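## Task

The front of the cabinet has one open slot where a blanking panel is missing. Fill it with one or more plain panels, each snapped in at both ends. The spare panels are on a service cart to the robot's left. At the end, every other slot must still be closed as it was at the start. Any panel you did not use must rest on the cart top, or on other panels on the cart, within the cart's rim. The robot must not fall over or finish tilted.

## Robot and tools

ROBOT. TidyBot++: a wheeled base 0.54 m long, 0.50 m wide and 0.38 m tall on four powered casters. It carries one seven-joint arm with a two-finger gripper. The shoulder sits 0.12 m ahead of the base centre and 0.68 m above the floor. The arm starts folded with the hand pointing down. Cameras: base_camera (fixed on the base, looking forward) and wrist_camera (looking along the hand).

FRAMES. Base frame: origin on the floor below the base centre, x forward, y left, z up, in metres. The odometry frame is the base frame as it was when the scene began. base_odometry counts wheel turns, so wheel slip shows up as travel. Heading is in radians, left positive. base_tilt is in degrees, with forward and right positive.

move. This tool sends one action. All motions in the action start together.
- base: an object holding relative offsets measured along the base's own axes at the moment the command starts. translate_m is forward (+) or back, -2 to 2 m. strafe_m is left (+) or right, -2 to 2 m. rotate_rad is counter-clockwise from above (+), -6.3 to 6.3 rad. A base move times out after 14 s.
- joints: absolute angles in radians, keyed by name. joint_1_rad turns the whole arm about the vertical, any angle; positive is clockwise from above, the reverse of rotate_rad. joint_2_rad is the shoulder, -2.249 to 2.249; 0 is straight up. joint_3_rad is any angle. joint_4_rad is the elbow, -2.579 to 2.579. joint_5_rad is any angle. joint_6_rad is the wrist, -2.099 to 2.099. joint_7_rad turns the hand, any angle; with the hand down, 1.57 opens the fingers left and right. Joints listed as any angle take the shorter way round, so turn them in steps under half a turn. gripper_pos runs from 0 (open, about 85 mm gap) to 1 (closed); the gap is roughly 85 x (1 - gripper_pos) mm.
- target: an absolute hand pose in the base frame, given as one list of seven numbers: x, y, z in metres, then the quaternion qw, qx, qy, qz. It uses the same frame as the hand_pose line. The hand point lies midway between the finger pads. The hand's z axis runs along the fingers, and the fingers close along its y axis. With target, joints may hold only gripper_pos.
- speeds: caps for this action only. translate_m and strafe_m take 0.05 to 0.5 m/s; if both are given, set the cap under one key only. rotate_rad takes 0.1 to 1.57 rad/s.
- min_time_s: 0.1 to 8 s, the shortest time any arm motion in this action may take.
- cameras: a list containing base_camera, wrist_camera or all. blocking: false returns at once while the motion continues.
One action runs for at most 15 s. An unknown key makes the call invalid, and an out-of-range value gets it refused.

wait(seconds 0 to 10, cameras) lets time pass and returns the state. stop(cameras) brakes every running motion. zoom_image(camera, region [x0,y0,x1,y1] in pixels, at most 504 by 504) enlarges part of that camera's latest image. read_manual gives only licence text. finished_scene(scene) ends scene 1 or 2 for good, so the goal must already hold on its own.

RESULTS. The move line reads done, or otherwise the worst status among the motions. base_status, joint_status and hand_status can read done, moving, off_target (came to rest short and may still be pushing), stopped, contact_stop, time_out, not_followed, torque_fault or limit_stop_at_motor_heat. joint command not followed or pose unreachable means a check held the arm back, and cause: gives the reason. hand_pose is where the hand actually is. hand_target is where the commanded joints would put it. joint_positions are the joint readings. motor_effort is in percent of each motor's maximum, with the peak in brackets. on_its_own reports anything the robot did without a command. pictures lists the images in order. earlier move reports a non-blocking move. ARM HIT, MOTOR HOT and OVER-TEMPERATURE FAULT are warnings. If a call is refused or an uncommanded stop occurs, the rest of that reply's calls do not run.

TIPS. After a target, fix the remaining error by adding (wanted position - hand_pose) to the last target. To keep the hand where it is, resend the hand_target values. A loaded hand sags, and the readings show how much. The arm does not avoid obstacles, and nothing keeps it off the base. Targets that put the hand low, close in front and pointing forward often miss. A hand pointing down reaches only about 0.94 m high, and only near the base. A closed gripper that reports done is holding nothing; off_target means something is between the fingers.

AVOID. Do not let panels drop, and keep them off the floor and inside the work area. Do not slam into the cabinet or cart, push hard, or squeeze a part that is still resting on something. Do not drive or turn the base while the arm is caught on anything. Do not swing or stretch the arm far out sideways, since this can tip the robot; if it starts to lean, pull the arm in or back away. Avoid long periods of holding or pushing, which overheat the motors.

Each tool is called after "Emit:" by a JSON object that holds its "name" and its "arguments".

## Session

Emit:
{"name": "move", "arguments": {"cameras": ["all"]}}

Scene clock: 0.00 s.
base_odometry: x=+0.000 y=+0.000 heading=+0.000
base_tilt: forward=+0.3 right=-0.5
base_status: not commanded
joint_positions: joint_1_rad=+0.018 joint_2_rad=-0.363 joint_3_rad=+3.191 joint_4_rad=-2.529 joint_5_rad=+0.023 joint_6_rad=-0.837 joint_7_rad=+1.554 gripper_pos=+0.000
joint_status: not commanded
motor_effort: joint_1_rad=+0 joint_2_rad=+0 joint_3_rad=+0 joint_4_rad=+9 joint_5_rad=+1 joint_6_rad=-3 joint_7_rad=-1
hand_pose: x=+0.2732 y=-0.0121 z=+0.5908 quat_wxyz=(+0.002, +0.997, -0.034, +0.069) (m; base frame)
hand_target: x=+0.2727 y=-0.0121 z=+0.5905 quat_wxyz=(+0.002, +0.997, -0.034, +0.069) (m; base frame)
hand_status: not commanded
pictures: base_camera, wrist_camera

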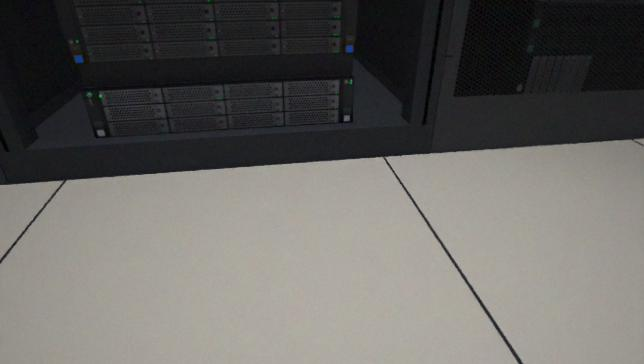

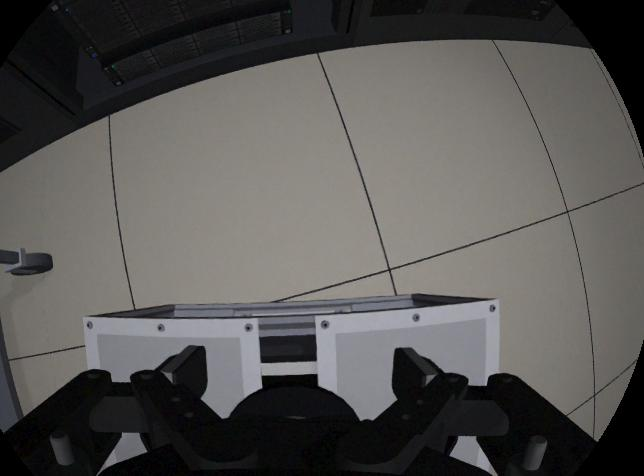

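Emit:
{"name": "move", "arguments": {"joints": {"joint_1_rad": 0.0, "joint_2_rad": -0.36, "joint_3_rad": 3.14, "joint_4_rad": -2.5, "joint_5_rad": 0.0, "joint_6_rad": 0.57, "joint_7_rad": 1.57}, "cameras": ["all"]}}

Scene clock: 9.87 s.
move: done
base_odometry: x=+0.000 y=+0.000 heading=+0.000
base_tilt: forward=+0.4 right=-0.5
base_status: not commanded
joint_positions: joint_1_rad=+0.017 joint_2_rad=-0.363 joint_3_rad=+3.163 joint_4_rad=-2.510 joint_5_rad=+0.022 joint_6_rad=+0.490 joint_7_rad=+1.554 gripper_pos=+0.000
joint_status: all done
motor_effort: joint_1_rad=+1(2) joint_2_rad=-5(6) joint_3_rad=+0(1) joint_4_rad=+17(18) joint_5_rad=+0(2) joint_6_rad=+9(10) joint_7_rad=-1(2)
hand_pose: x=+0.5433 y=-0.0129 z=+0.8770 quat_wxyz=(+0.007, +0.737, -0.012, +0.676) (m; base frame)
hand_target: x=+0.5468 y=+0.0021 z=+0.9064 quat_wxyz=(-0.001, +0.707, +0.000, +0.707) (m; base frame)
hand_status: not commanded
pictures: base_camera, wrist_camera
camera_calibration:
wrist_camera: T_world_to_cam=[[-0.022961, -0.999731, 0.00317671, -0.00471548], [-0.0997582, -0.000870552, -0.995011, 0.982237], [0.994747, -0.0231633, -0.0997114, -0.316272], [0, 0, 0, 1]] pos_world=[0.412488, -0.011185, 0.945816]

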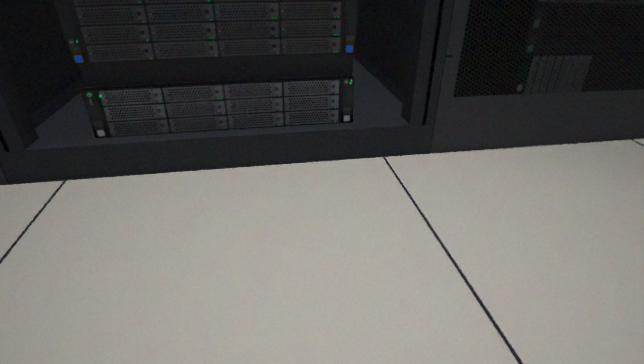

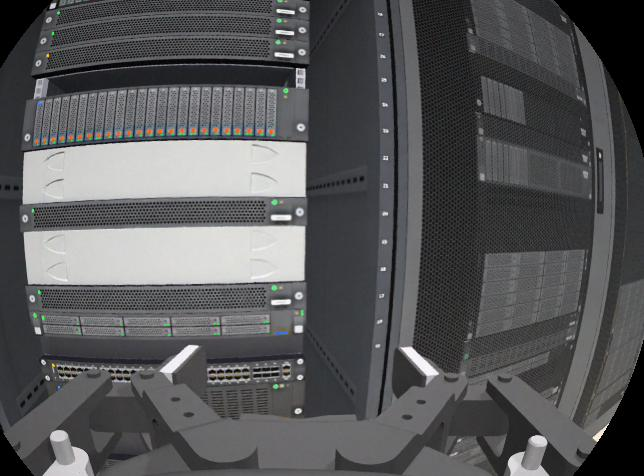

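Emit:
{"name": "zoom_image", "arguments": {"camera": "wrist_camera", "region": [0, 0, 330, 240]}}

Emit:
{"name": "zoom_image", "arguments": {"camera": "wrist_camera", "region": [0, 190, 330, 430]}}

Scaled by 1.527.

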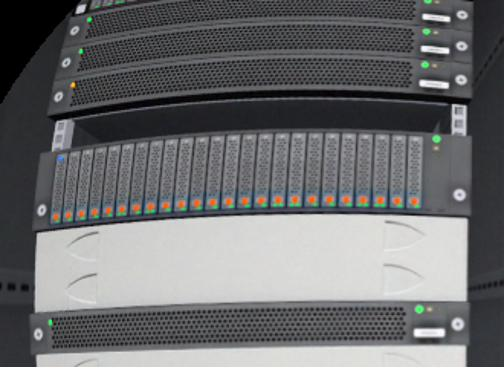

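Scaled by 1.527.

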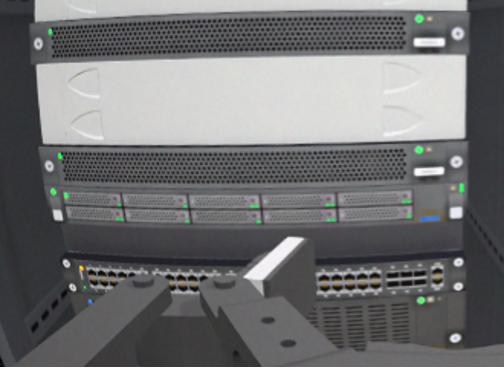

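Emit:
{"name": "move", "arguments": {"joints": {"joint_1_rad": -0.9, "joint_2_rad": -0.6, "joint_3_rad": 3.14, "joint_4_rad": -2.2, "joint_5_rad": 0.0, "joint_6_rad": -0.4, "joint_7_rad": 1.57}, "cameras": ["wrist_camera"]}}

Scene clock: 55.93 s.
move: done
base_odometry: x=+0.000 y=+0.000 heading=+0.000
base_tilt: forward=+0.3 right=-0.5
base_status: not commanded
joint_positions: joint_1_rad=-0.876 joint_2_rad=-0.587 joint_3_rad=+3.159 joint_4_rad=-2.221 joint_5_rad=+0.022 joint_6_rad=-0.307 joint_7_rad=+1.554 gripper_pos=+0.000
joint_status: all done
motor_effort: joint_1_rad=-1(2) joint_2_rad=-1(7) joint_3_rad=+0(1) joint_4_rad=+19(20) joint_5_rad=+1(3) joint_6_rad=+9(10) joint_7_rad=+0(1)
hand_pose: x=+0.3630 y=+0.2796 z=+0.9000 quat_wxyz=(-0.236, +0.751, +0.342, +0.514) (m; base frame)
hand_target: x=+0.3410 y=+0.2830 z=+0.8904 quat_wxyz=(-0.235, +0.757, +0.366, +0.486) (m; base frame)
hand_status: not commanded
pictures: wrist_camera
camera_calibration:
wrist_camera: T_world_to_cam=[[0.759618, -0.650356, 0.00412646, -0.0991565], [-0.240171, -0.286406, -0.927518, 1.05754], [0.604399, 0.703568, -0.373756, 0.0572754], [0, 0, 0, 1]] pos_world=[0.294696, 0.198102, 1.00271]

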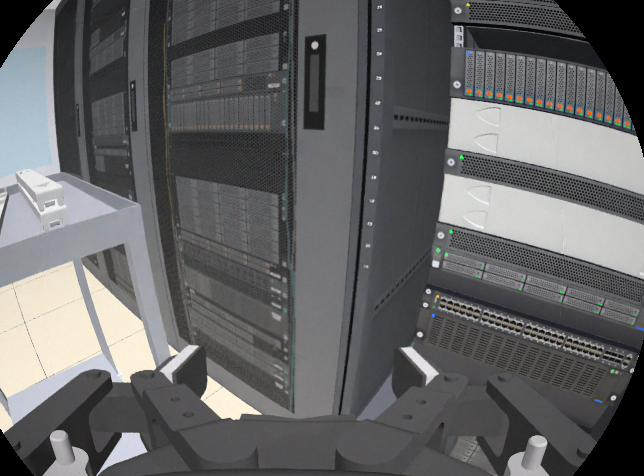

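Emit:
{"name": "move", "arguments": {"joints": {"joint_1_rad": -1.6, "joint_2_rad": -0.6, "joint_3_rad": 3.14, "joint_4_rad": -2.2, "joint_5_rad": 0.0, "joint_6_rad": -0.6, "joint_7_rad": 1.57}, "cameras": ["wrist_camera"]}}

Emit:
{"name": "zoom_image", "arguments": {"camera": "wrist_camera", "region": [60, 60, 560, 360]}}

Scene clock: 60.83 s.
move: done
base_odometry: x=+0.000 y=+0.000 heading=+0.000
base_tilt: forward=+0.4 right=-0.5
base_status: not commanded
joint_positions: joint_1_rad=-1.576 joint_2_rad=-0.587 joint_3_rad=+3.159 joint_4_rad=-2.221 joint_5_rad=+0.022 joint_6_rad=-0.509 joint_7_rad=+1.554 gripper_pos=+0.000
joint_status: all done
motor_effort: joint_1_rad=+1(2) joint_2_rad=-1(2) joint_3_rad=+0(1) joint_4_rad=+19(20) joint_5_rad=+1(3) joint_6_rad=+7(9) joint_7_rad=+0(2)
hand_pose: x=+0.1259 y=+0.3426 z=+0.8442 quat_wxyz=(-0.336, +0.626, +0.615, +0.341) (m; base frame)
hand_target: x=+0.1075 y=+0.3281 z=+0.8367 quat_wxyz=(-0.325, +0.621, +0.640, +0.316) (m; base frame)
hand_status: not commanded
pictures: wrist_camera
camera_calibration:
wrist_camera: T_world_to_cam=[[0.999944, -0.00953113, 0.00456333, -0.127938], [-0.0014568, -0.55205, -0.83381, 0.948721], [0.0104663, 0.833756, -0.552033, 0.31612], [0, 0, 0, 1]] pos_world=[0.126004, 0.258955, 0.966146]

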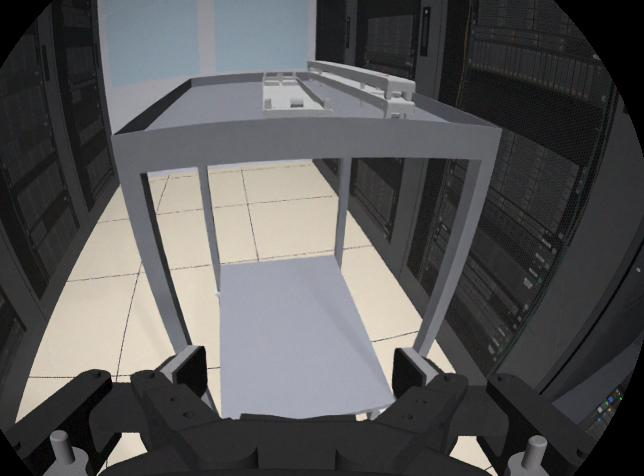

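Scaled by 1.008.

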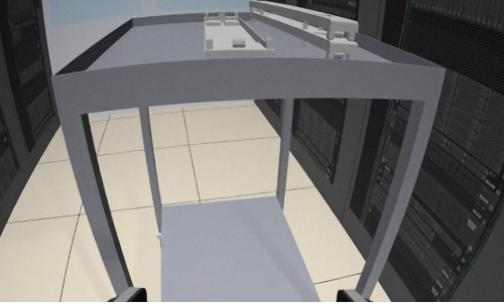

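Emit:
{"name": "zoom_image", "arguments": {"camera": "wrist_camera", "region": [230, 40, 450, 140]}}

Scaled by 2.291.

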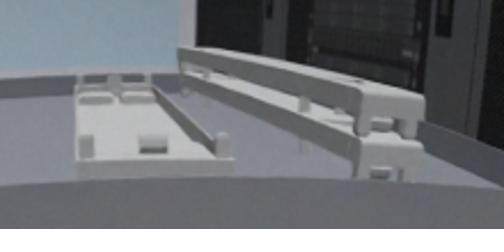

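Emit:
{"name": "move", "arguments": {"base": {"rotate_rad": 1.571}, "joints": {"joint_1_rad": 0.0}}}

Emit:
{"name": "move", "arguments": {"base": {"translate_m": 0.15, "strafe_m": -0.25}, "joints": {"joint_1_rad": 0.0, "joint_2_rad": 0.0, "joint_3_rad": 3.14, "joint_4_rad": -1.2, "joint_5_rad": 0.0, "joint_6_rad": -1.1, "joint_7_rad": 1.57}, "cameras": ["all"]}}

Scene clock: 134.23 s.
move: done
base_odometry: x=+0.000 y=+0.000 heading=+1.571
base_tilt: forward=+0.3 right=-0.5
base_status: done
joint_positions: joint_1_rad=-0.024 joint_2_rad=-0.591 joint_3_rad=+3.158 joint_4_rad=-2.220 joint_5_rad=+0.022 joint_6_rad=-0.512 joint_7_rad=+1.554 gripper_pos=+0.000
joint_status: all done
motor_effort: joint_1_rad=+0(2) joint_2_rad=+0(2) joint_3_rad=+0(1) joint_4_rad=+18(19) joint_5_rad=+1(2) joint_6_rad=+7(8) joint_7_rad=+0(1)
hand_pose: x=+0.4606 y=-0.0002 z=+0.8450 quat_wxyz=(-0.001, +0.877, +0.001, +0.480) (m; base frame)
hand_target: x=+0.4473 y=+0.0019 z=+0.8367 quat_wxyz=(+0.000, +0.891, +0.000, +0.454) (m; base frame)
hand_status: not commanded
pictures: none

Scene clock: 136.53 s.
move: done
base_odometry: x=+0.250 y=+0.150 heading=+1.571
base_tilt: forward=+0.3 right=-0.5
base_status: done
joint_positions: joint_1_rad=-0.019 joint_2_rad=-0.024 joint_3_rad=+3.154 joint_4_rad=-1.219 joint_5_rad=+0.022 joint_6_rad=-1.010 joint_7_rad=+1.554 gripper_pos=+0.000
joint_status: all done
motor_effort: joint_1_rad=+0(2) joint_2_rad=-16(18) joint_3_rad=+0(2) joint_4_rad=+18(20) joint_5_rad=+1(3) joint_6_rad=+7(9) joint_7_rad=+0(2)
hand_pose: x=+0.6521 y=-0.0009 z=+1.0335 quat_wxyz=(+0.006, +0.892, -0.003, +0.452) (m; base frame)
hand_target: x=+0.6441 y=+0.0022 z=+1.0091 quat_wxyz=(-0.001, +0.913, +0.000, +0.408) (m; base frame)
hand_status: not commanded
pictures: base_camera, wrist_camera
camera_calibration:
wrist_camera: T_world_to_cam=[[-0.00302486, -0.999917, 0.0124953, -0.0133513], [-0.603076, -0.00814322, -0.797642, 1.27309], [0.797678, -0.00994836, -0.603001, 0.240038], [0, 0, 0, 1]] pos_world=[0.576257, -0.000595165, 1.16038]

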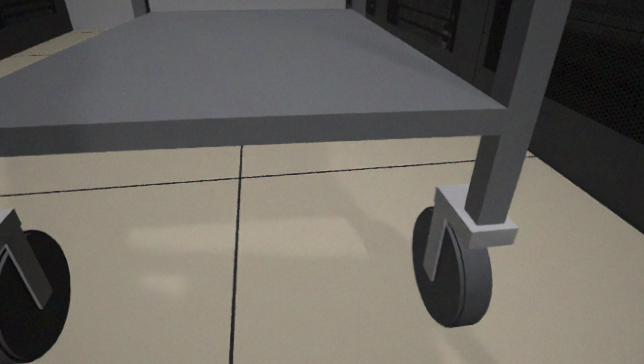

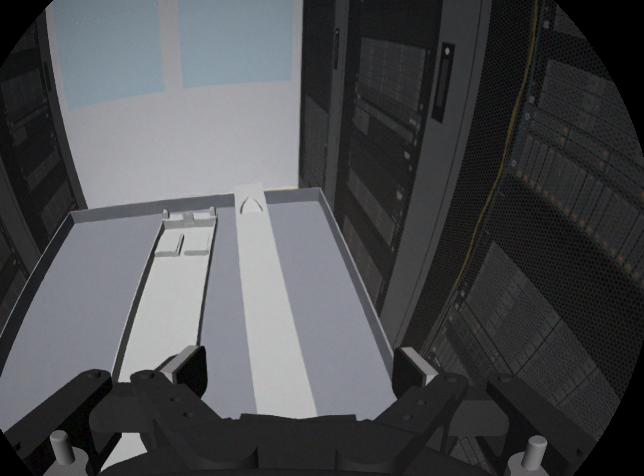

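Emit:
{"name": "zoom_image", "arguments": {"camera": "wrist_camera", "region": [90, 170, 400, 430]}}

Scaled by 1.626.

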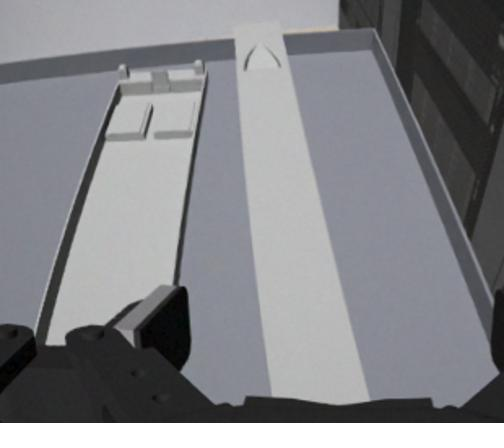

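Emit:
{"name": "move", "arguments": {"base": {"translate_m": 0.13, "strafe_m": -0.1}, "speeds": {"translate_m": 0.2}, "joints": {"joint_1_rad": -0.18, "joint_2_rad": 0.2, "joint_3_rad": 3.14, "joint_4_rad": -0.65, "joint_5_rad": 0.0, "joint_6_rad": -1.7, "joint_7_rad": 1.57}, "cameras": ["all"]}}

Scene clock: 186.80 s.
move: done
base_odometry: x=+0.350 y=+0.280 heading=+1.571
base_tilt: forward=+0.3 right=-0.4
base_status: done
joint_positions: joint_1_rad=-0.158 joint_2_rad=+0.174 joint_3_rad=+3.152 joint_4_rad=-0.669 joint_5_rad=+0.022 joint_6_rad=-1.614 joint_7_rad=+1.554 gripper_pos=+0.000
joint_status: all done
motor_effort: joint_1_rad=+1(2) joint_2_rad=-20(22) joint_3_rad=+0(2) joint_4_rad=+14(19) joint_5_rad=+2(3) joint_6_rad=+6(8) joint_7_rad=-1(2)
hand_pose: x=+0.6190 y=+0.0691 z=+1.0643 quat_wxyz=(-0.016, +0.940, +0.058, +0.336) (m; base frame)
hand_target: x=+0.6040 y=+0.0903 z=+1.0433 quat_wxyz=(-0.027, +0.953, +0.086, +0.290) (m; base frame)
hand_status: not commanded
pictures: base_camera, wrist_camera
camera_calibration:
wrist_camera: T_world_to_cam=[[0.127992, -0.991713, 0.0111395, -0.0240695], [-0.775474, -0.107073, -0.622234, 1.20507], [0.61827, 0.0710024, -0.782752, 0.582478], [0, 0, 0, 1]] pos_world=[0.577455, 0.0638033, 1.20604]

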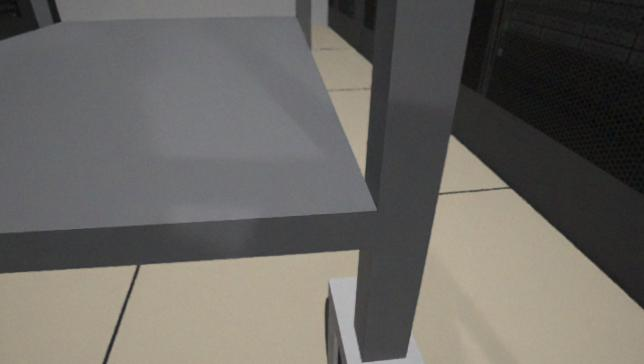

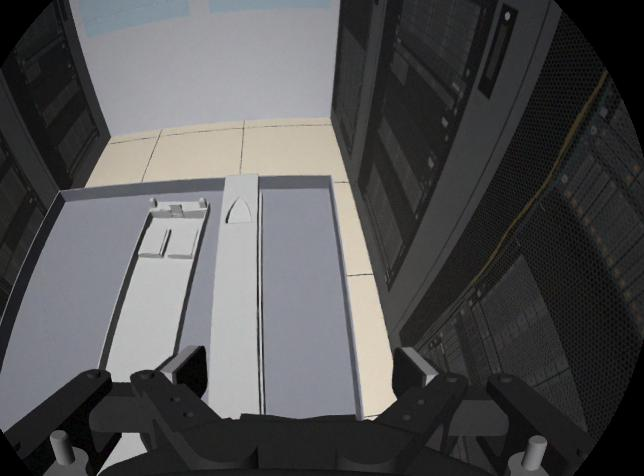

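Emit:
{"name": "move", "arguments": {"joints": {"joint_1_rad": -0.257, "joint_2_rad": 0.352, "joint_3_rad": 3.14, "joint_4_rad": -0.632, "joint_5_rad": 0.0, "joint_6_rad": -1.72, "joint_7_rad": 1.58}, "cameras": ["wrist_camera"], "min_time_s": 2}}

Scene clock: 201.37 s.
move: done
base_odometry: x=+0.350 y=+0.280 heading=+1.571
base_tilt: forward=+0.4 right=-0.4
base_status: not commanded
joint_positions: joint_1_rad=-0.233 joint_2_rad=+0.325 joint_3_rad=+3.152 joint_4_rad=-0.652 joint_5_rad=+0.022 joint_6_rad=-1.638 joint_7_rad=+1.554 gripper_pos=+0.000
joint_status: all done
motor_effort: joint_1_rad=+1(2) joint_2_rad=-25(27) joint_3_rad=+0(1) joint_4_rad=+14(16) joint_5_rad=+1(3) joint_6_rad=+4(6) joint_7_rad=-1(2)
hand_pose: x=+0.6577 y=+0.1174 z=+0.9877 quat_wxyz=(-0.019, +0.961, +0.096, +0.260) (m; base frame)
hand_target: x=+0.6395 y=+0.1389 z=+0.9689 quat_wxyz=(-0.027, +0.967, +0.130, +0.215) (m; base frame)
hand_status: not commanded
pictures: wrist_camera
camera_calibration:
wrist_camera: T_world_to_cam=[[0.203844, -0.978885, 0.015246, -0.0356656], [-0.850857, -0.184843, -0.491808, 1.12257], [0.484242, 0.0872798, -0.87057, 0.668178], [0, 0, 0, 1]] pos_world=[0.638858, 0.114268, 1.13433]

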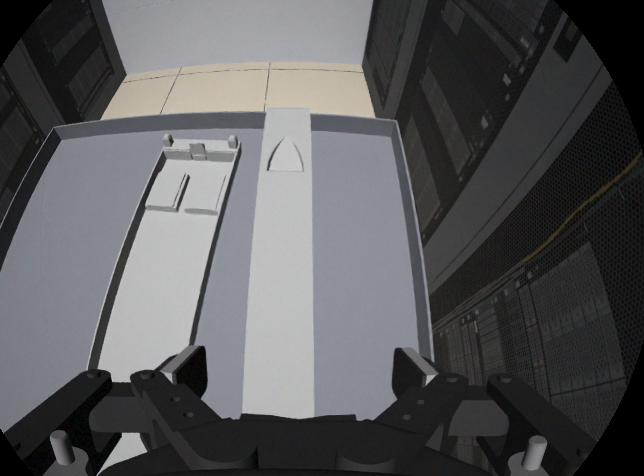

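Emit:
{"name": "move", "arguments": {"joints": {"joint_1_rad": -0.279, "joint_2_rad": 0.25, "joint_3_rad": 3.14, "joint_4_rad": -0.95, "joint_5_rad": 0.0, "joint_6_rad": -1.33, "joint_7_rad": 1.57}, "cameras": ["wrist_camera"], "min_time_s": 3}}

Scene clock: 228.13 s.
move: done
base_odometry: x=+0.350 y=+0.280 heading=+1.571
base_tilt: forward=+0.4 right=-0.5
base_status: not commanded
joint_positions: joint_1_rad=-0.254 joint_2_rad=+0.267 joint_3_rad=+3.152 joint_4_rad=-0.916 joint_5_rad=+0.022 joint_6_rad=-1.408 joint_7_rad=+1.554 gripper_pos=+0.000
joint_status: all done
motor_effort: joint_1_rad=+1(2) joint_2_rad=-25(26) joint_3_rad=+0(1) joint_4_rad=+16(17) joint_5_rad=+1(3) joint_6_rad=+4(5) joint_7_rad=+0(2)
hand_pose: x=+0.6685 y=+0.1315 z=+0.9409 quat_wxyz=(-0.023, +0.956, +0.108, +0.271) (m; base frame)
hand_target: x=+0.6720 y=+0.1606 z=+0.9485 quat_wxyz=(-0.042, +0.944, +0.133, +0.298) (m; base frame)
hand_status: not commanded
pictures: wrist_camera
camera_calibration:
wrist_camera: T_world_to_cam=[[0.227954, -0.973528, 0.0167516, -0.0416879], [-0.834999, -0.204308, -0.510916, 1.12124], [0.500813, 0.102478, -0.859467, 0.597434], [0, 0, 0, 1]] pos_world=[0.646538, 0.127272, 1.08704]

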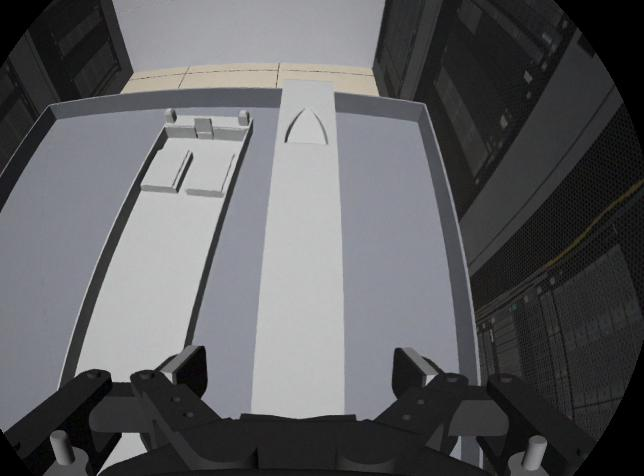

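Emit:
{"name": "move", "arguments": {"joints": {"joint_1_rad": -0.279, "joint_2_rad": 0.227, "joint_3_rad": 3.14, "joint_4_rad": -1.034, "joint_5_rad": 0.0, "joint_6_rad": -1.268, "joint_7_rad": 1.57}, "cameras": ["wrist_camera"], "min_time_s": 2}}

Emit:
{"name": "zoom_image", "arguments": {"camera": "wrist_camera", "region": [150, 300, 450, 440]}}

Scene clock: 236.63 s.
move: done
base_odometry: x=+0.350 y=+0.280 heading=+1.571
base_tilt: forward=+0.4 right=-0.5
base_status: not commanded
joint_positions: joint_1_rad=-0.254 joint_2_rad=+0.245 joint_3_rad=+3.152 joint_4_rad=-0.999 joint_5_rad=+0.022 joint_6_rad=-1.346 joint_7_rad=+1.554 gripper_pos=+0.000
joint_status: all done
motor_effort: joint_1_rad=-1(2) joint_2_rad=-25(26) joint_3_rad=+0(1) joint_4_rad=+16(17) joint_5_rad=+1(3) joint_6_rad=+5(5) joint_7_rad=+0(2)
hand_pose: x=+0.6665 y=+0.1309 z=+0.9261 quat_wxyz=(-0.023, +0.956, +0.109, +0.272) (m; base frame)
hand_target: x=+0.6693 y=+0.1599 z=+0.9329 quat_wxyz=(-0.042, +0.944, +0.133, +0.299) (m; base frame)
hand_status: not commanded
pictures: wrist_camera
camera_calibration:
wrist_camera: T_world_to_cam=[[0.229109, -0.973254, 0.0168809, -0.042415], [-0.83348, -0.205104, -0.513072, 1.11302], [0.502812, 0.103479, -0.85818, 0.583048], [0, 0, 0, 1]] pos_world=[0.644234, 0.126671, 1.07214]

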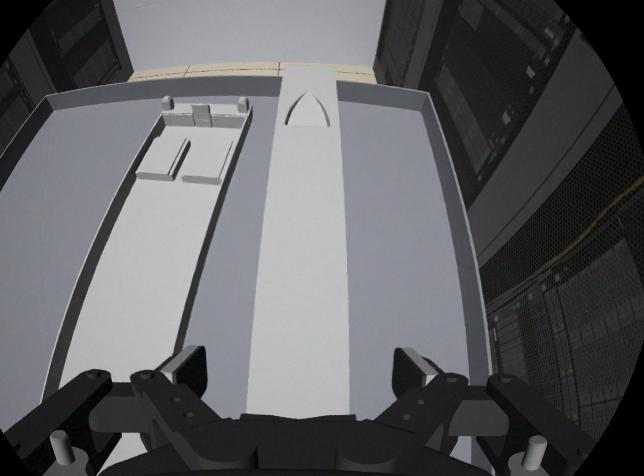

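Scaled by 1.680.

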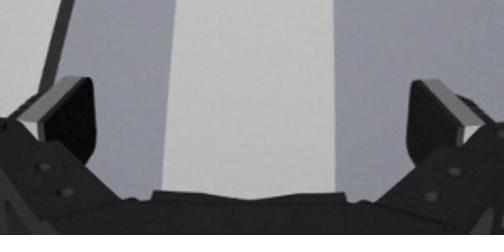

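Emit:
{"name": "move", "arguments": {"joints": {"gripper_pos": 0.58}, "cameras": ["wrist_camera"]}}

Emit:
{"name": "zoom_image", "arguments": {"camera": "wrist_camera", "region": [150, 300, 450, 440]}}

Scene clock: 242.73 s.
move: off_target
base_odometry: x=+0.350 y=+0.280 heading=+1.571
base_tilt: forward=+0.3 right=-0.5
base_status: not commanded
joint_positions: joint_1_rad=-0.254 joint_2_rad=+0.243 joint_3_rad=+3.152 joint_4_rad=-1.000 joint_5_rad=+0.022 joint_6_rad=-1.344 joint_7_rad=+1.554 gripper_pos=+0.550
joint_status: gripper_pos off_target (ended at +0.550, target +0.580)
motor_effort: joint_1_rad=+0(2) joint_2_rad=-24(25) joint_3_rad=+0(0) joint_4_rad=+16(17) joint_5_rad=+2(2) joint_6_rad=+4(5) joint_7_rad=+0(1)
hand_pose: x=+0.6664 y=+0.1310 z=+0.9269 quat_wxyz=(-0.023, +0.956, +0.109, +0.273) (m; base frame)
hand_target: x=+0.6693 y=+0.1599 z=+0.9329 quat_wxyz=(-0.042, +0.944, +0.133, +0.299) (m; base frame)
hand_status: not commanded
pictures: wrist_camera
camera_calibration:
wrist_camera: T_world_to_cam=[[0.229279, -0.973215, 0.0168653, -0.0424351], [-0.83221, -0.204988, -0.515176, 1.11452], [0.504834, 0.104084, -0.856919, 0.581207], [0, 0, 0, 1]] pos_world=[0.643831, 0.12667, 1.07294]

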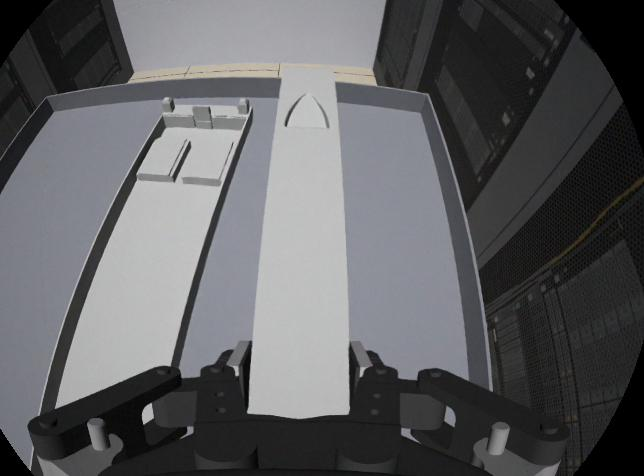

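Scaled by 1.680.

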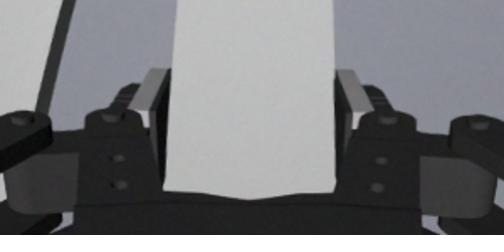

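Emit:
{"name": "move", "arguments": {"joints": {"gripper_pos": 0.66}}}

Emit:
{"name": "move", "arguments": {"joints": {"joint_1_rad": -0.279, "joint_2_rad": 0.35, "joint_3_rad": 3.14, "joint_4_rad": -0.63, "joint_5_rad": 0.0, "joint_6_rad": -1.72, "joint_7_rad": 1.57}, "cameras": ["wrist_camera"], "min_time_s": 4}}

Scene clock: 251.43 s.
move: off_target
base_odometry: x=+0.350 y=+0.280 heading=+1.571
base_tilt: forward=+0.3 right=-0.5
base_status: not commanded
joint_positions: joint_1_rad=-0.254 joint_2_rad=+0.243 joint_3_rad=+3.152 joint_4_rad=-1.000 joint_5_rad=+0.022 joint_6_rad=-1.344 joint_7_rad=+1.554 gripper_pos=+0.550
joint_status: gripper_pos off_target (ended at +0.550, target +0.660)
motor_effort: joint_1_rad=-1(2) joint_2_rad=-24(25) joint_3_rad=+0(0) joint_4_rad=+16(17) joint_5_rad=+1(2) joint_6_rad=+4(5) joint_7_rad=-1(1)
hand_pose: x=+0.6664 y=+0.1310 z=+0.9269 quat_wxyz=(-0.023, +0.956, +0.109, +0.273) (m; base frame)
hand_target: x=+0.6693 y=+0.1599 z=+0.9329 quat_wxyz=(-0.042, +0.944, +0.133, +0.299) (m; base frame)
hand_status: not commanded
pictures: none

Scene clock: 255.73 s.
move: done
base_odometry: x=+0.350 y=+0.280 heading=+1.571
base_tilt: forward=+0.4 right=-0.5
base_status: not commanded
joint_positions: joint_1_rad=-0.254 joint_2_rad=+0.321 joint_3_rad=+3.152 joint_4_rad=-0.653 joint_5_rad=+0.022 joint_6_rad=-1.639 joint_7_rad=+1.554 gripper_pos=+0.550
joint_status: all done
motor_effort: joint_1_rad=+0(2) joint_2_rad=-26(27) joint_3_rad=+0(1) joint_4_rad=+15(18) joint_5_rad=+1(3) joint_6_rad=+4(6) joint_7_rad=+0(2)
hand_pose: x=+0.6538 y=+0.1282 z=+0.9887 quat_wxyz=(-0.022, +0.959, +0.106, +0.260) (m; base frame)
hand_target: x=+0.6360 y=+0.1502 z=+0.9707 quat_wxyz=(-0.031, +0.966, +0.136, +0.217) (m; base frame)
hand_status: not commanded
pictures: wrist_camera
camera_calibration:
wrist_camera: T_world_to_cam=[[0.224147, -0.974436, 0.0152203, -0.0381184], [-0.84651, -0.202412, -0.492393, 1.12177], [0.482886, 0.0974844, -0.87024, 0.669237], [0, 0, 0, 1]] pos_world=[0.63497, 0.124675, 1.13533]

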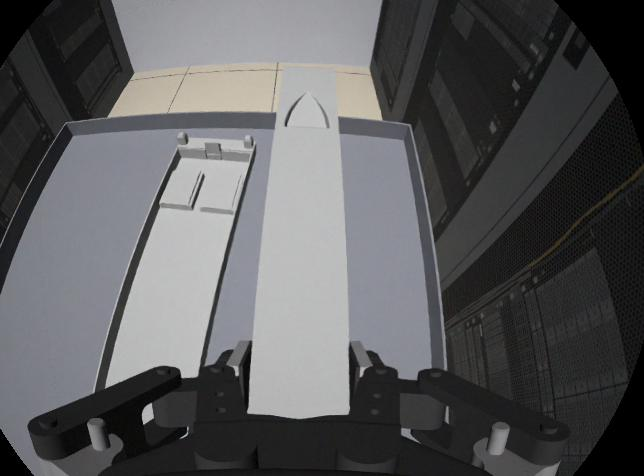

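Emit:
{"name": "move", "arguments": {"base": {"translate_m": -0.5}, "speeds": {"translate_m": 0.25}, "cameras": ["wrist_camera"]}}

Scene clock: 292.03 s.
move: done
base_odometry: x=+0.351 y=-0.220 heading=+1.571
base_tilt: forward=+0.3 right=-0.5
base_status: done
joint_positions: joint_1_rad=-0.257 joint_2_rad=+0.335 joint_3_rad=+3.152 joint_4_rad=-0.651 joint_5_rad=+0.022 joint_6_rad=-1.645 joint_7_rad=+1.554 gripper_pos=+0.550
joint_status: not commanded
motor_effort: joint_1_rad=+1(2) joint_2_rad=-26(29) joint_3_rad=+0(1) joint_4_rad=+15(16) joint_5_rad=+1(2) joint_6_rad=+4(5) joint_7_rad=-1(1)
hand_pose: x=+0.6561 y=+0.1309 z=+0.9809 quat_wxyz=(-0.021, +0.961, +0.108, +0.252) (m; base frame)
hand_target: x=+0.6360 y=+0.1502 z=+0.9707 quat_wxyz=(-0.031, +0.966, +0.136, +0.217) (m; base frame)
hand_status: not commanded
pictures: wrist_camera
camera_calibration:
wrist_camera: T_world_to_cam=[[0.227734, -0.973599, 0.0155733, -0.0387603], [-0.854172, -0.207426, -0.476828, 1.1108], [0.46747, 0.0952875, -0.878859, 0.679926], [0, 0, 0, 1]] pos_world=[0.6398, 0.127884, 1.12783]

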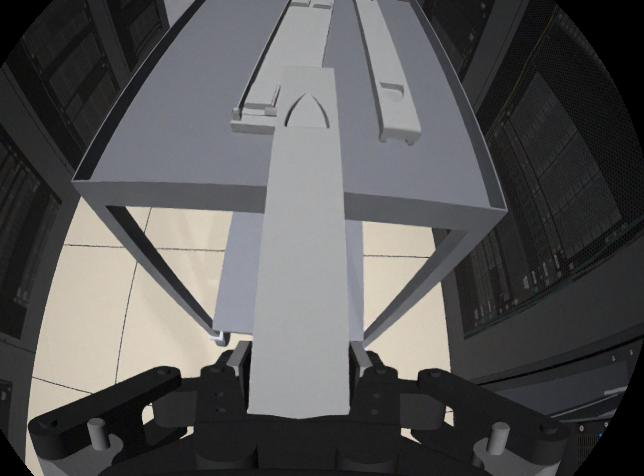

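Emit:
{"name": "move", "arguments": {"base": {"translate_m": -0.12, "strafe_m": 0.33}, "speeds": {"translate_m": 0.3}}}

Emit:
{"name": "move", "arguments": {"joints": {"joint_1_rad": 0.0, "joint_2_rad": 0.0, "joint_3_rad": 3.14, "joint_4_rad": -1.6, "joint_5_rad": 0.0, "joint_6_rad": -0.3, "joint_7_rad": 3.12}, "cameras": ["wrist_camera"], "min_time_s": 4}}

Scene clock: 300.33 s.
move: done
base_odometry: x=+0.021 y=-0.340 heading=+1.571
base_tilt: forward=+0.4 right=-0.5
base_status: done
joint_positions: joint_1_rad=-0.269 joint_2_rad=+0.335 joint_3_rad=+3.152 joint_4_rad=-0.651 joint_5_rad=+0.022 joint_6_rad=-1.645 joint_7_rad=+1.554 gripper_pos=+0.550
joint_status: not commanded
motor_effort: joint_1_rad=+1(2) joint_2_rad=-27(27) joint_3_rad=+0(1) joint_4_rad=+15(16) joint_5_rad=+1(2) joint_6_rad=+5(5) joint_7_rad=-1(1)
hand_pose: x=+0.6545 y=+0.1372 z=+0.9810 quat_wxyz=(-0.023, +0.961, +0.114, +0.252) (m; base frame)
hand_target: x=+0.6360 y=+0.1502 z=+0.9707 quat_wxyz=(-0.031, +0.966, +0.136, +0.217) (m; base frame)
hand_status: not commanded
pictures: none

Scene clock: 304.97 s.
move: done
base_odometry: x=+0.021 y=-0.340 heading=+1.571
base_tilt: forward=+0.3 right=-0.5
base_status: not commanded
joint_positions: joint_1_rad=-0.023 joint_2_rad=+0.021 joint_3_rad=+3.152 joint_4_rad=-1.569 joint_5_rad=+0.022 joint_6_rad=-0.387 joint_7_rad=+3.071 gripper_pos=+0.550
joint_status: all done
motor_effort: joint_1_rad=+1(2) joint_2_rad=-20(27) joint_3_rad=+0(1) joint_4_rad=+20(21) joint_5_rad=+1(3) joint_6_rad=+9(9) joint_7_rad=+0(2)
hand_pose: x=+0.7282 y=+0.0065 z=+0.9734 quat_wxyz=(+0.379, +0.603, +0.578, +0.398) (m; base frame)
hand_target: x=+0.7278 y=+0.0023 z=+0.9928 quat_wxyz=(+0.407, +0.581, +0.569, +0.416) (m; base frame)
hand_status: not commanded
pictures: wrist_camera
camera_calibration:
wrist_camera: T_world_to_cam=[[0.398069, -0.0355032, 0.916668, -1.18344], [-0.0234601, -0.999318, -0.0285166, 0.106813], [0.917056, -0.0101536, -0.39863, -0.142651], [0, 0, 0, 1]] pos_world=[0.604416, 0.0632761, 1.031]

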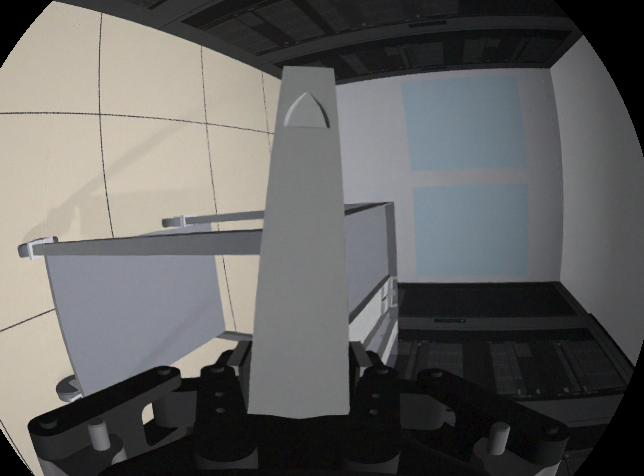

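Emit:
{"name": "move", "arguments": {"joints": {"joint_1_rad": 0.0, "joint_2_rad": -0.32, "joint_3_rad": 3.14, "joint_4_rad": -1.92, "joint_5_rad": 0.0, "joint_6_rad": 0.11, "joint_7_rad": 3.2}, "min_time_s": 2.5}}

Emit:
{"name": "move", "arguments": {"base": {"rotate_rad": -1.37}, "speeds": {"rotate_rad": 0.6}, "cameras": ["all"]}}

Scene clock: 313.07 s.
move: done
base_odometry: x=+0.021 y=-0.340 heading=+1.571
base_tilt: forward=+0.3 right=-0.5
base_status: not commanded
joint_positions: joint_1_rad=-0.023 joint_2_rad=-0.306 joint_3_rad=+3.152 joint_4_rad=-1.888 joint_5_rad=+0.022 joint_6_rad=+0.022 joint_7_rad=+3.152 gripper_pos=+0.550
joint_status: all done
motor_effort: joint_1_rad=+1(2) joint_2_rad=-10(23) joint_3_rad=+0(1) joint_4_rad=+21(22) joint_5_rad=+1(2) joint_6_rad=+10(11) joint_7_rad=-1(2)
hand_pose: x=+0.6181 y=+0.0068 z=+1.0824 quat_wxyz=(+0.506, +0.487, +0.508, +0.498) (m; base frame)
hand_target: x=+0.6111 y=+0.0023 z=+1.0971 quat_wxyz=(+0.534, +0.465, +0.494, +0.505) (m; base frame)
hand_status: not commanded
pictures: none

Scene clock: 316.03 s.
move: done
base_odometry: x=+0.021 y=-0.340 heading=+0.201
base_tilt: forward=+0.3 right=-0.5
base_status: done
joint_positions: joint_1_rad=-0.015 joint_2_rad=-0.306 joint_3_rad=+3.149 joint_4_rad=-1.888 joint_5_rad=+0.022 joint_6_rad=+0.023 joint_7_rad=+3.152 gripper_pos=+0.550
joint_status: not commanded
motor_effort: joint_1_rad=+0(2) joint_2_rad=-10(12) joint_3_rad=+0(2) joint_4_rad=+21(21) joint_5_rad=+1(1) joint_6_rad=+10(10) joint_7_rad=-1(2)
hand_pose: x=+0.6180 y=+0.0045 z=+1.0829 quat_wxyz=(+0.508, +0.487, +0.507, +0.497) (m; base frame)
hand_target: x=+0.6111 y=+0.0023 z=+1.0971 quat_wxyz=(+0.534, +0.465, +0.494, +0.505) (m; base frame)
hand_status: not commanded
pictures: base_camera, wrist_camera
camera_calibration:
wrist_camera: T_world_to_cam=[[-0.00838016, 0.0393855, 0.999189, -1.07855], [-0.00547023, -0.999211, 0.0393405, 0.0207783], [0.99995, -0.00513612, 0.00858899, -0.490248], [0, 0, 0, 1]] pos_world=[0.481299, 0.0607231, 1.08107]

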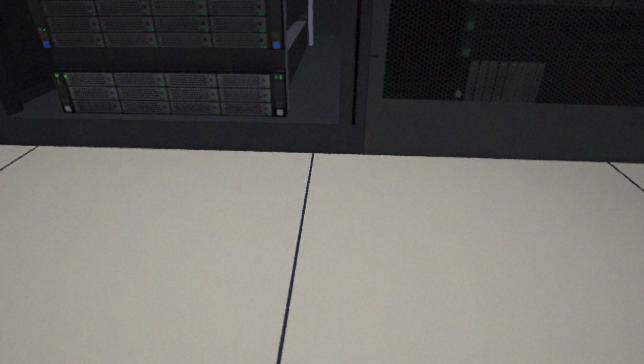

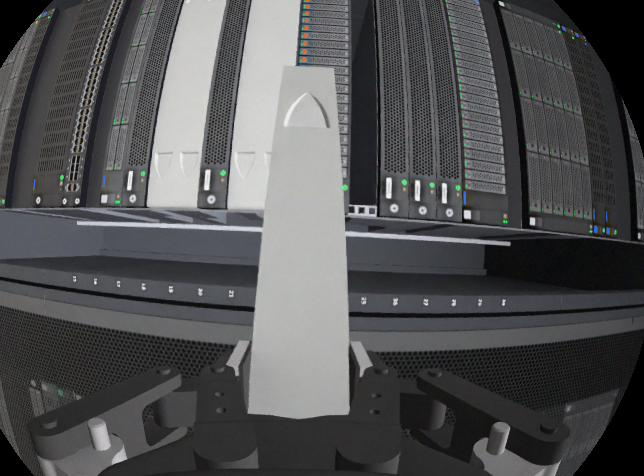

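Emit:
{"name": "move", "arguments": {"joints": {"joint_1_rad": -0.582, "joint_2_rad": -0.25, "joint_3_rad": 3.14, "joint_4_rad": -1.555, "joint_5_rad": 0.0, "joint_6_rad": -0.36, "joint_7_rad": 3.09}, "min_time_s": 2.5}}

Emit:
{"name": "move", "arguments": {"base": {"translate_m": 0.24, "strafe_m": 0.073}, "speeds": {"translate_m": 0.2}, "cameras": ["all"]}}

Scene clock: 344.63 s.
move: done
base_odometry: x=+0.021 y=-0.340 heading=+0.201
base_tilt: forward=+0.4 right=-0.5
base_status: not commanded
joint_positions: joint_1_rad=-0.561 joint_2_rad=-0.267 joint_3_rad=+3.149 joint_4_rad=-1.580 joint_5_rad=+0.022 joint_6_rad=-0.269 joint_7_rad=+3.137 gripper_pos=+0.550
joint_status: all done
motor_effort: joint_1_rad=+0(2) joint_2_rad=-11(12) joint_3_rad=+0(2) joint_4_rad=+20(22) joint_5_rad=+1(2) joint_6_rad=+10(11) joint_7_rad=-1(2)
hand_pose: x=+0.5486 y=+0.2640 z=+1.1643 quat_wxyz=(+0.349, +0.343, +0.623, +0.611) (m; base frame)
hand_target: x=+0.5430 y=+0.2818 z=+1.1428 quat_wxyz=(+0.304, +0.367, +0.642, +0.601) (m; base frame)
hand_status: not commanded
pictures: none

Scene clock: 346.63 s.
move: done
base_odometry: x=+0.241 y=-0.221 heading=+0.200
base_tilt: forward=+0.4 right=-0.5
base_status: done
joint_positions: joint_1_rad=-0.561 joint_2_rad=-0.251 joint_3_rad=+3.149 joint_4_rad=-1.579 joint_5_rad=+0.022 joint_6_rad=-0.272 joint_7_rad=+3.137 gripper_pos=+0.550
joint_status: not commanded
motor_effort: joint_1_rad=+0(2) joint_2_rad=-12(14) joint_3_rad=+0(1) joint_4_rad=+20(21) joint_5_rad=+1(2) joint_6_rad=+10(11) joint_7_rad=-1(1)
hand_pose: x=+0.5549 y=+0.2680 z=+1.1563 quat_wxyz=(+0.346, +0.346, +0.628, +0.605) (m; base frame)
hand_target: x=+0.5430 y=+0.2818 z=+1.1428 quat_wxyz=(+0.304, +0.367, +0.642, +0.601) (m; base frame)
hand_status: not commanded
pictures: base_camera, wrist_camera
camera_calibration:
wrist_camera: T_world_to_cam=[[0.0144302, 0.0372125, 0.999203, -1.17486], [0.509885, -0.859889, 0.0246605, -0.0255131], [0.860122, 0.509122, -0.0313825, -0.440432], [0, 0, 0, 1]] pos_world=[0.408787, 0.246015, 1.16073]

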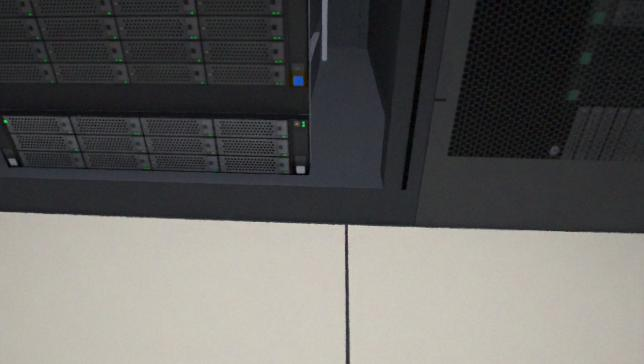

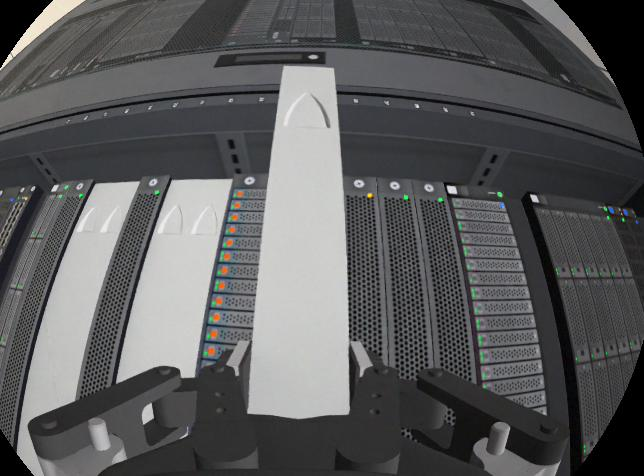

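Emit:
{"name": "move", "arguments": {"joints": {"joint_1_rad": -0.582, "joint_2_rad": -0.25, "joint_3_rad": 3.14, "joint_4_rad": -1.536, "joint_5_rad": 0.0, "joint_6_rad": -0.175, "joint_7_rad": 3.074}, "min_time_s": 1.5}}

Emit:
{"name": "move", "arguments": {"base": {"translate_m": 0.06}, "speeds": {"translate_m": 0.1}, "cameras": ["wrist_camera"]}}

Scene clock: 371.30 s.
move: done
base_odometry: x=+0.241 y=-0.221 heading=+0.200
base_tilt: forward=+0.4 right=-0.5
base_status: not commanded
joint_positions: joint_1_rad=-0.561 joint_2_rad=-0.251 joint_3_rad=+3.149 joint_4_rad=-1.562 joint_5_rad=+0.022 joint_6_rad=-0.255 joint_7_rad=+3.122 gripper_pos=+0.550
joint_status: all done
motor_effort: joint_1_rad=+1(2) joint_2_rad=-12(13) joint_3_rad=+0(1) joint_4_rad=+20(21) joint_5_rad=+1(2) joint_6_rad=+10(11) joint_7_rad=+0(2)
hand_pose: x=+0.5539 y=+0.2674 z=+1.1720 quat_wxyz=(+0.347, +0.345, +0.615, +0.619) (m; base frame)
hand_target: x=+0.5412 y=+0.2807 z=+1.2119 quat_wxyz=(+0.331, +0.336, +0.577, +0.667) (m; base frame)
hand_status: not commanded
pictures: none

Scene clock: 372.50 s.
move: done
base_odometry: x=+0.300 y=-0.208 heading=+0.200
base_tilt: forward=+0.4 right=-0.5
base_status: done
joint_positions: joint_1_rad=-0.562 joint_2_rad=-0.249 joint_3_rad=+3.149 joint_4_rad=-1.561 joint_5_rad=+0.022 joint_6_rad=-0.255 joint_7_rad=+3.122 gripper_pos=+0.550
joint_status: not commanded
motor_effort: joint_1_rad=+1(2) joint_2_rad=-12(15) joint_3_rad=+0(2) joint_4_rad=+20(21) joint_5_rad=+1(2) joint_6_rad=+10(10) joint_7_rad=+0(1)
hand_pose: x=+0.5545 y=+0.2682 z=+1.1716 quat_wxyz=(+0.346, +0.345, +0.615, +0.618) (m; base frame)
hand_target: x=+0.5412 y=+0.2807 z=+1.2119 quat_wxyz=(+0.331, +0.336, +0.577, +0.667) (m; base frame)
hand_status: not commanded
pictures: wrist_camera
camera_calibration:
wrist_camera: T_world_to_cam=[[-0.00568045, 0.00654368, 0.999962, -1.17165], [0.510187, -0.860021, 0.00852612, -0.00678467], [0.860045, 0.510217, 0.00154681, -0.478541], [0, 0, 0, 1]] pos_world=[0.408373, 0.245992, 1.17241]

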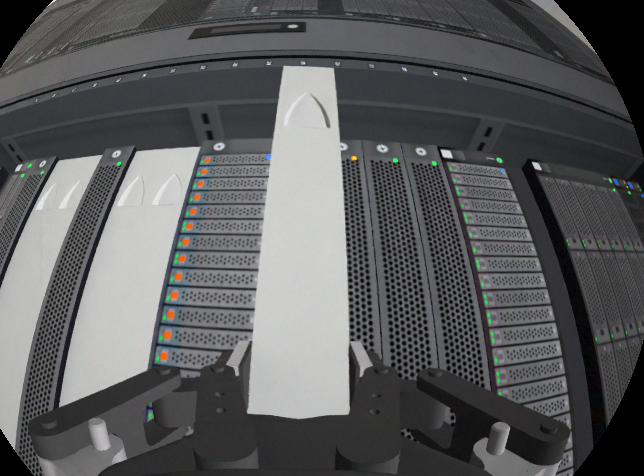

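Emit:
{"name": "zoom_image", "arguments": {"camera": "wrist_camera", "region": [140, 50, 480, 240]}}

Emit:
{"name": "zoom_image", "arguments": {"camera": "wrist_camera", "region": [140, 230, 480, 420]}}

Scaled by 1.482.

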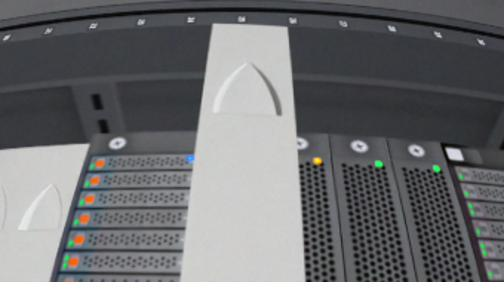

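Scaled by 1.482.

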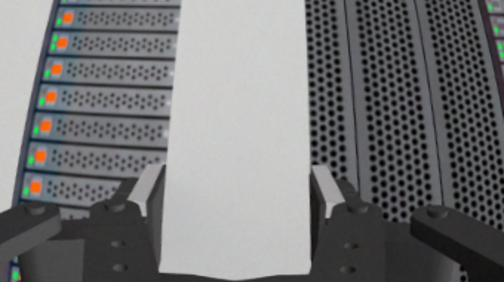

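Emit:
{"name": "move", "arguments": {"joints": {"joint_1_rad": -0.582, "joint_2_rad": -0.25, "joint_3_rad": 3.14, "joint_4_rad": -1.599, "joint_5_rad": 0.0, "joint_6_rad": -0.175, "joint_7_rad": 3.184}, "min_time_s": 1.5}}

Emit:
{"name": "move", "arguments": {"base": {"translate_m": 0.03}, "speeds": {"translate_m": 0.05}, "cameras": ["wrist_camera"]}}

Emit:
{"name": "zoom_image", "arguments": {"camera": "wrist_camera", "region": [140, 50, 480, 240]}}

Emit:
{"name": "zoom_image", "arguments": {"camera": "wrist_camera", "region": [100, 230, 500, 420]}}

Scene clock: 434.03 s.
move: done
base_odometry: x=+0.300 y=-0.208 heading=+0.200
base_tilt: forward=+0.4 right=-0.5
base_status: not commanded
joint_positions: joint_1_rad=-0.562 joint_2_rad=-0.249 joint_3_rad=+3.149 joint_4_rad=-1.568 joint_5_rad=+0.022 joint_6_rad=-0.255 joint_7_rad=+3.139 gripper_pos=+0.550
joint_status: all done
motor_effort: joint_1_rad=+0(2) joint_2_rad=-12(13) joint_3_rad=+0(1) joint_4_rad=+20(21) joint_5_rad=+1(2) joint_6_rad=+10(10) joint_7_rad=-1(1)
hand_pose: x=+0.5550 y=+0.2685 z=+1.1673 quat_wxyz=(+0.351, +0.341, +0.620, +0.613) (m; base frame)
hand_target: x=+0.5467 y=+0.2842 z=+1.1732 quat_wxyz=(+0.356, +0.314, +0.615, +0.630) (m; base frame)
hand_status: not commanded
pictures: none

Scene clock: 435.13 s.
move: done
base_odometry: x=+0.330 y=-0.202 heading=+0.201
base_tilt: forward=+0.3 right=-0.5
base_status: done
joint_positions: joint_1_rad=-0.562 joint_2_rad=-0.249 joint_3_rad=+3.149 joint_4_rad=-1.568 joint_5_rad=+0.022 joint_6_rad=-0.255 joint_7_rad=+3.139 gripper_pos=+0.550
joint_status: not commanded
motor_effort: joint_1_rad=+1(2) joint_2_rad=-12(14) joint_3_rad=+0(2) joint_4_rad=+20(21) joint_5_rad=+0(1) joint_6_rad=+10(10) joint_7_rad=+0(1)
hand_pose: x=+0.5550 y=+0.2687 z=+1.1670 quat_wxyz=(+0.350, +0.341, +0.621, +0.613) (m; base frame)
hand_target: x=+0.5467 y=+0.2842 z=+1.1732 quat_wxyz=(+0.356, +0.314, +0.615, +0.630) (m; base frame)
hand_status: not commanded
pictures: wrist_camera
camera_calibration:
wrist_camera: T_world_to_cam=[[-0.00839137, 0.0252699, 0.999645, -1.17028], [0.510458, -0.859509, 0.0260124, -0.0271675], [0.859862, 0.510495, -0.00568677, -0.470684], [0, 0, 0, 1]] pos_world=[0.408771, 0.246504, 1.1679]

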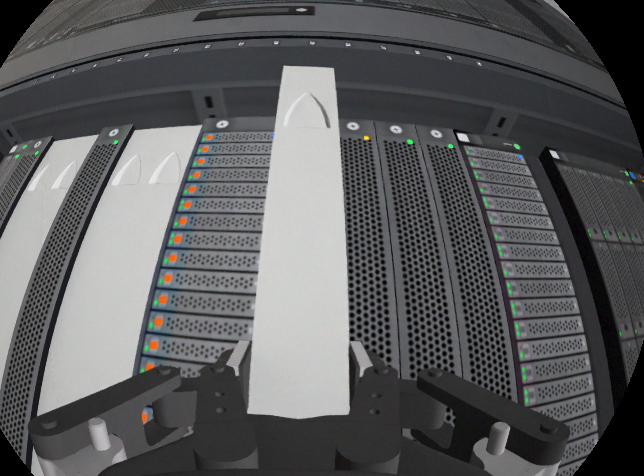

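Scaled by 1.482.

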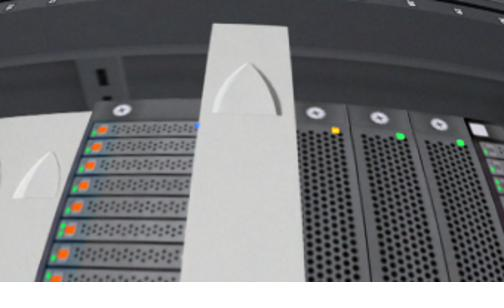

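Scaled by 1.260.

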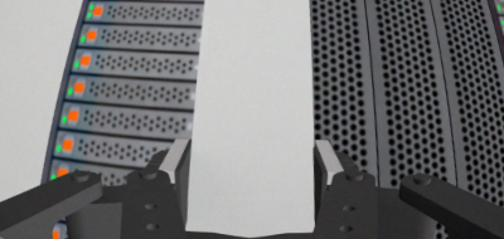

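Emit:
{"name": "zoom_image", "arguments": {"camera": "wrist_camera", "region": [340, 250, 440, 370]}}

Emit:
{"name": "zoom_image", "arguments": {"camera": "wrist_camera", "region": [120, 250, 220, 370]}}

Emit:
{"name": "zoom_image", "arguments": {"camera": "wrist_camera", "region": [270, 50, 410, 170]}}

Scaled by 4.200.

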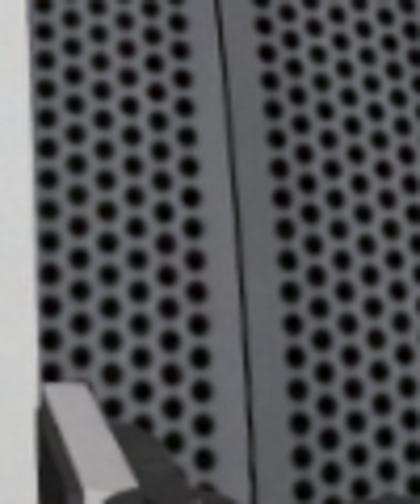

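Scaled by 4.200.

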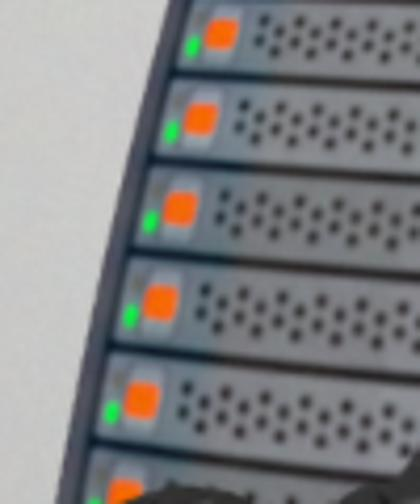

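Scaled by 3.600.

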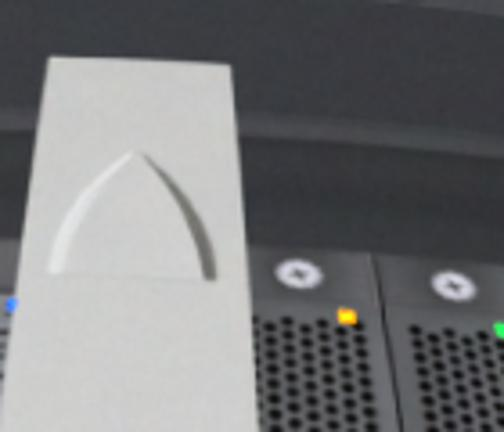

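Emit:
{"name": "zoom_image", "arguments": {"camera": "wrist_camera", "region": [210, 250, 310, 370]}}

Emit:
{"name": "zoom_image", "arguments": {"camera": "wrist_camera", "region": [190, 90, 290, 210]}}

Scaled by 4.200.

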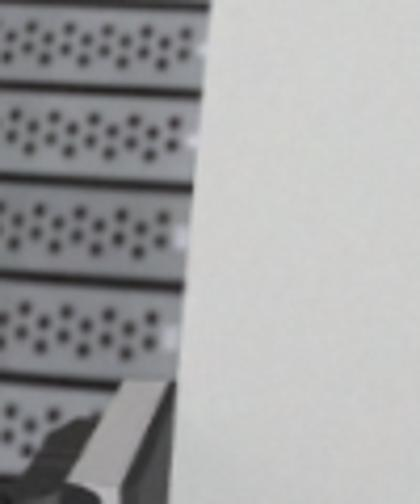

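Scaled by 4.200.

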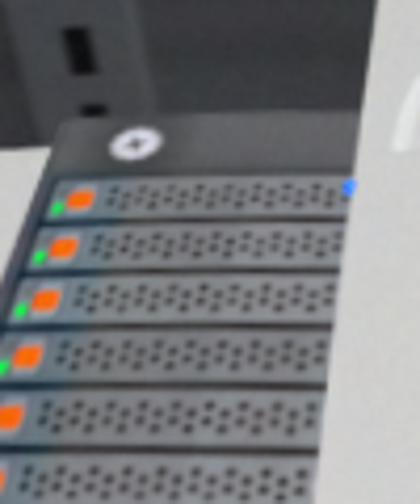

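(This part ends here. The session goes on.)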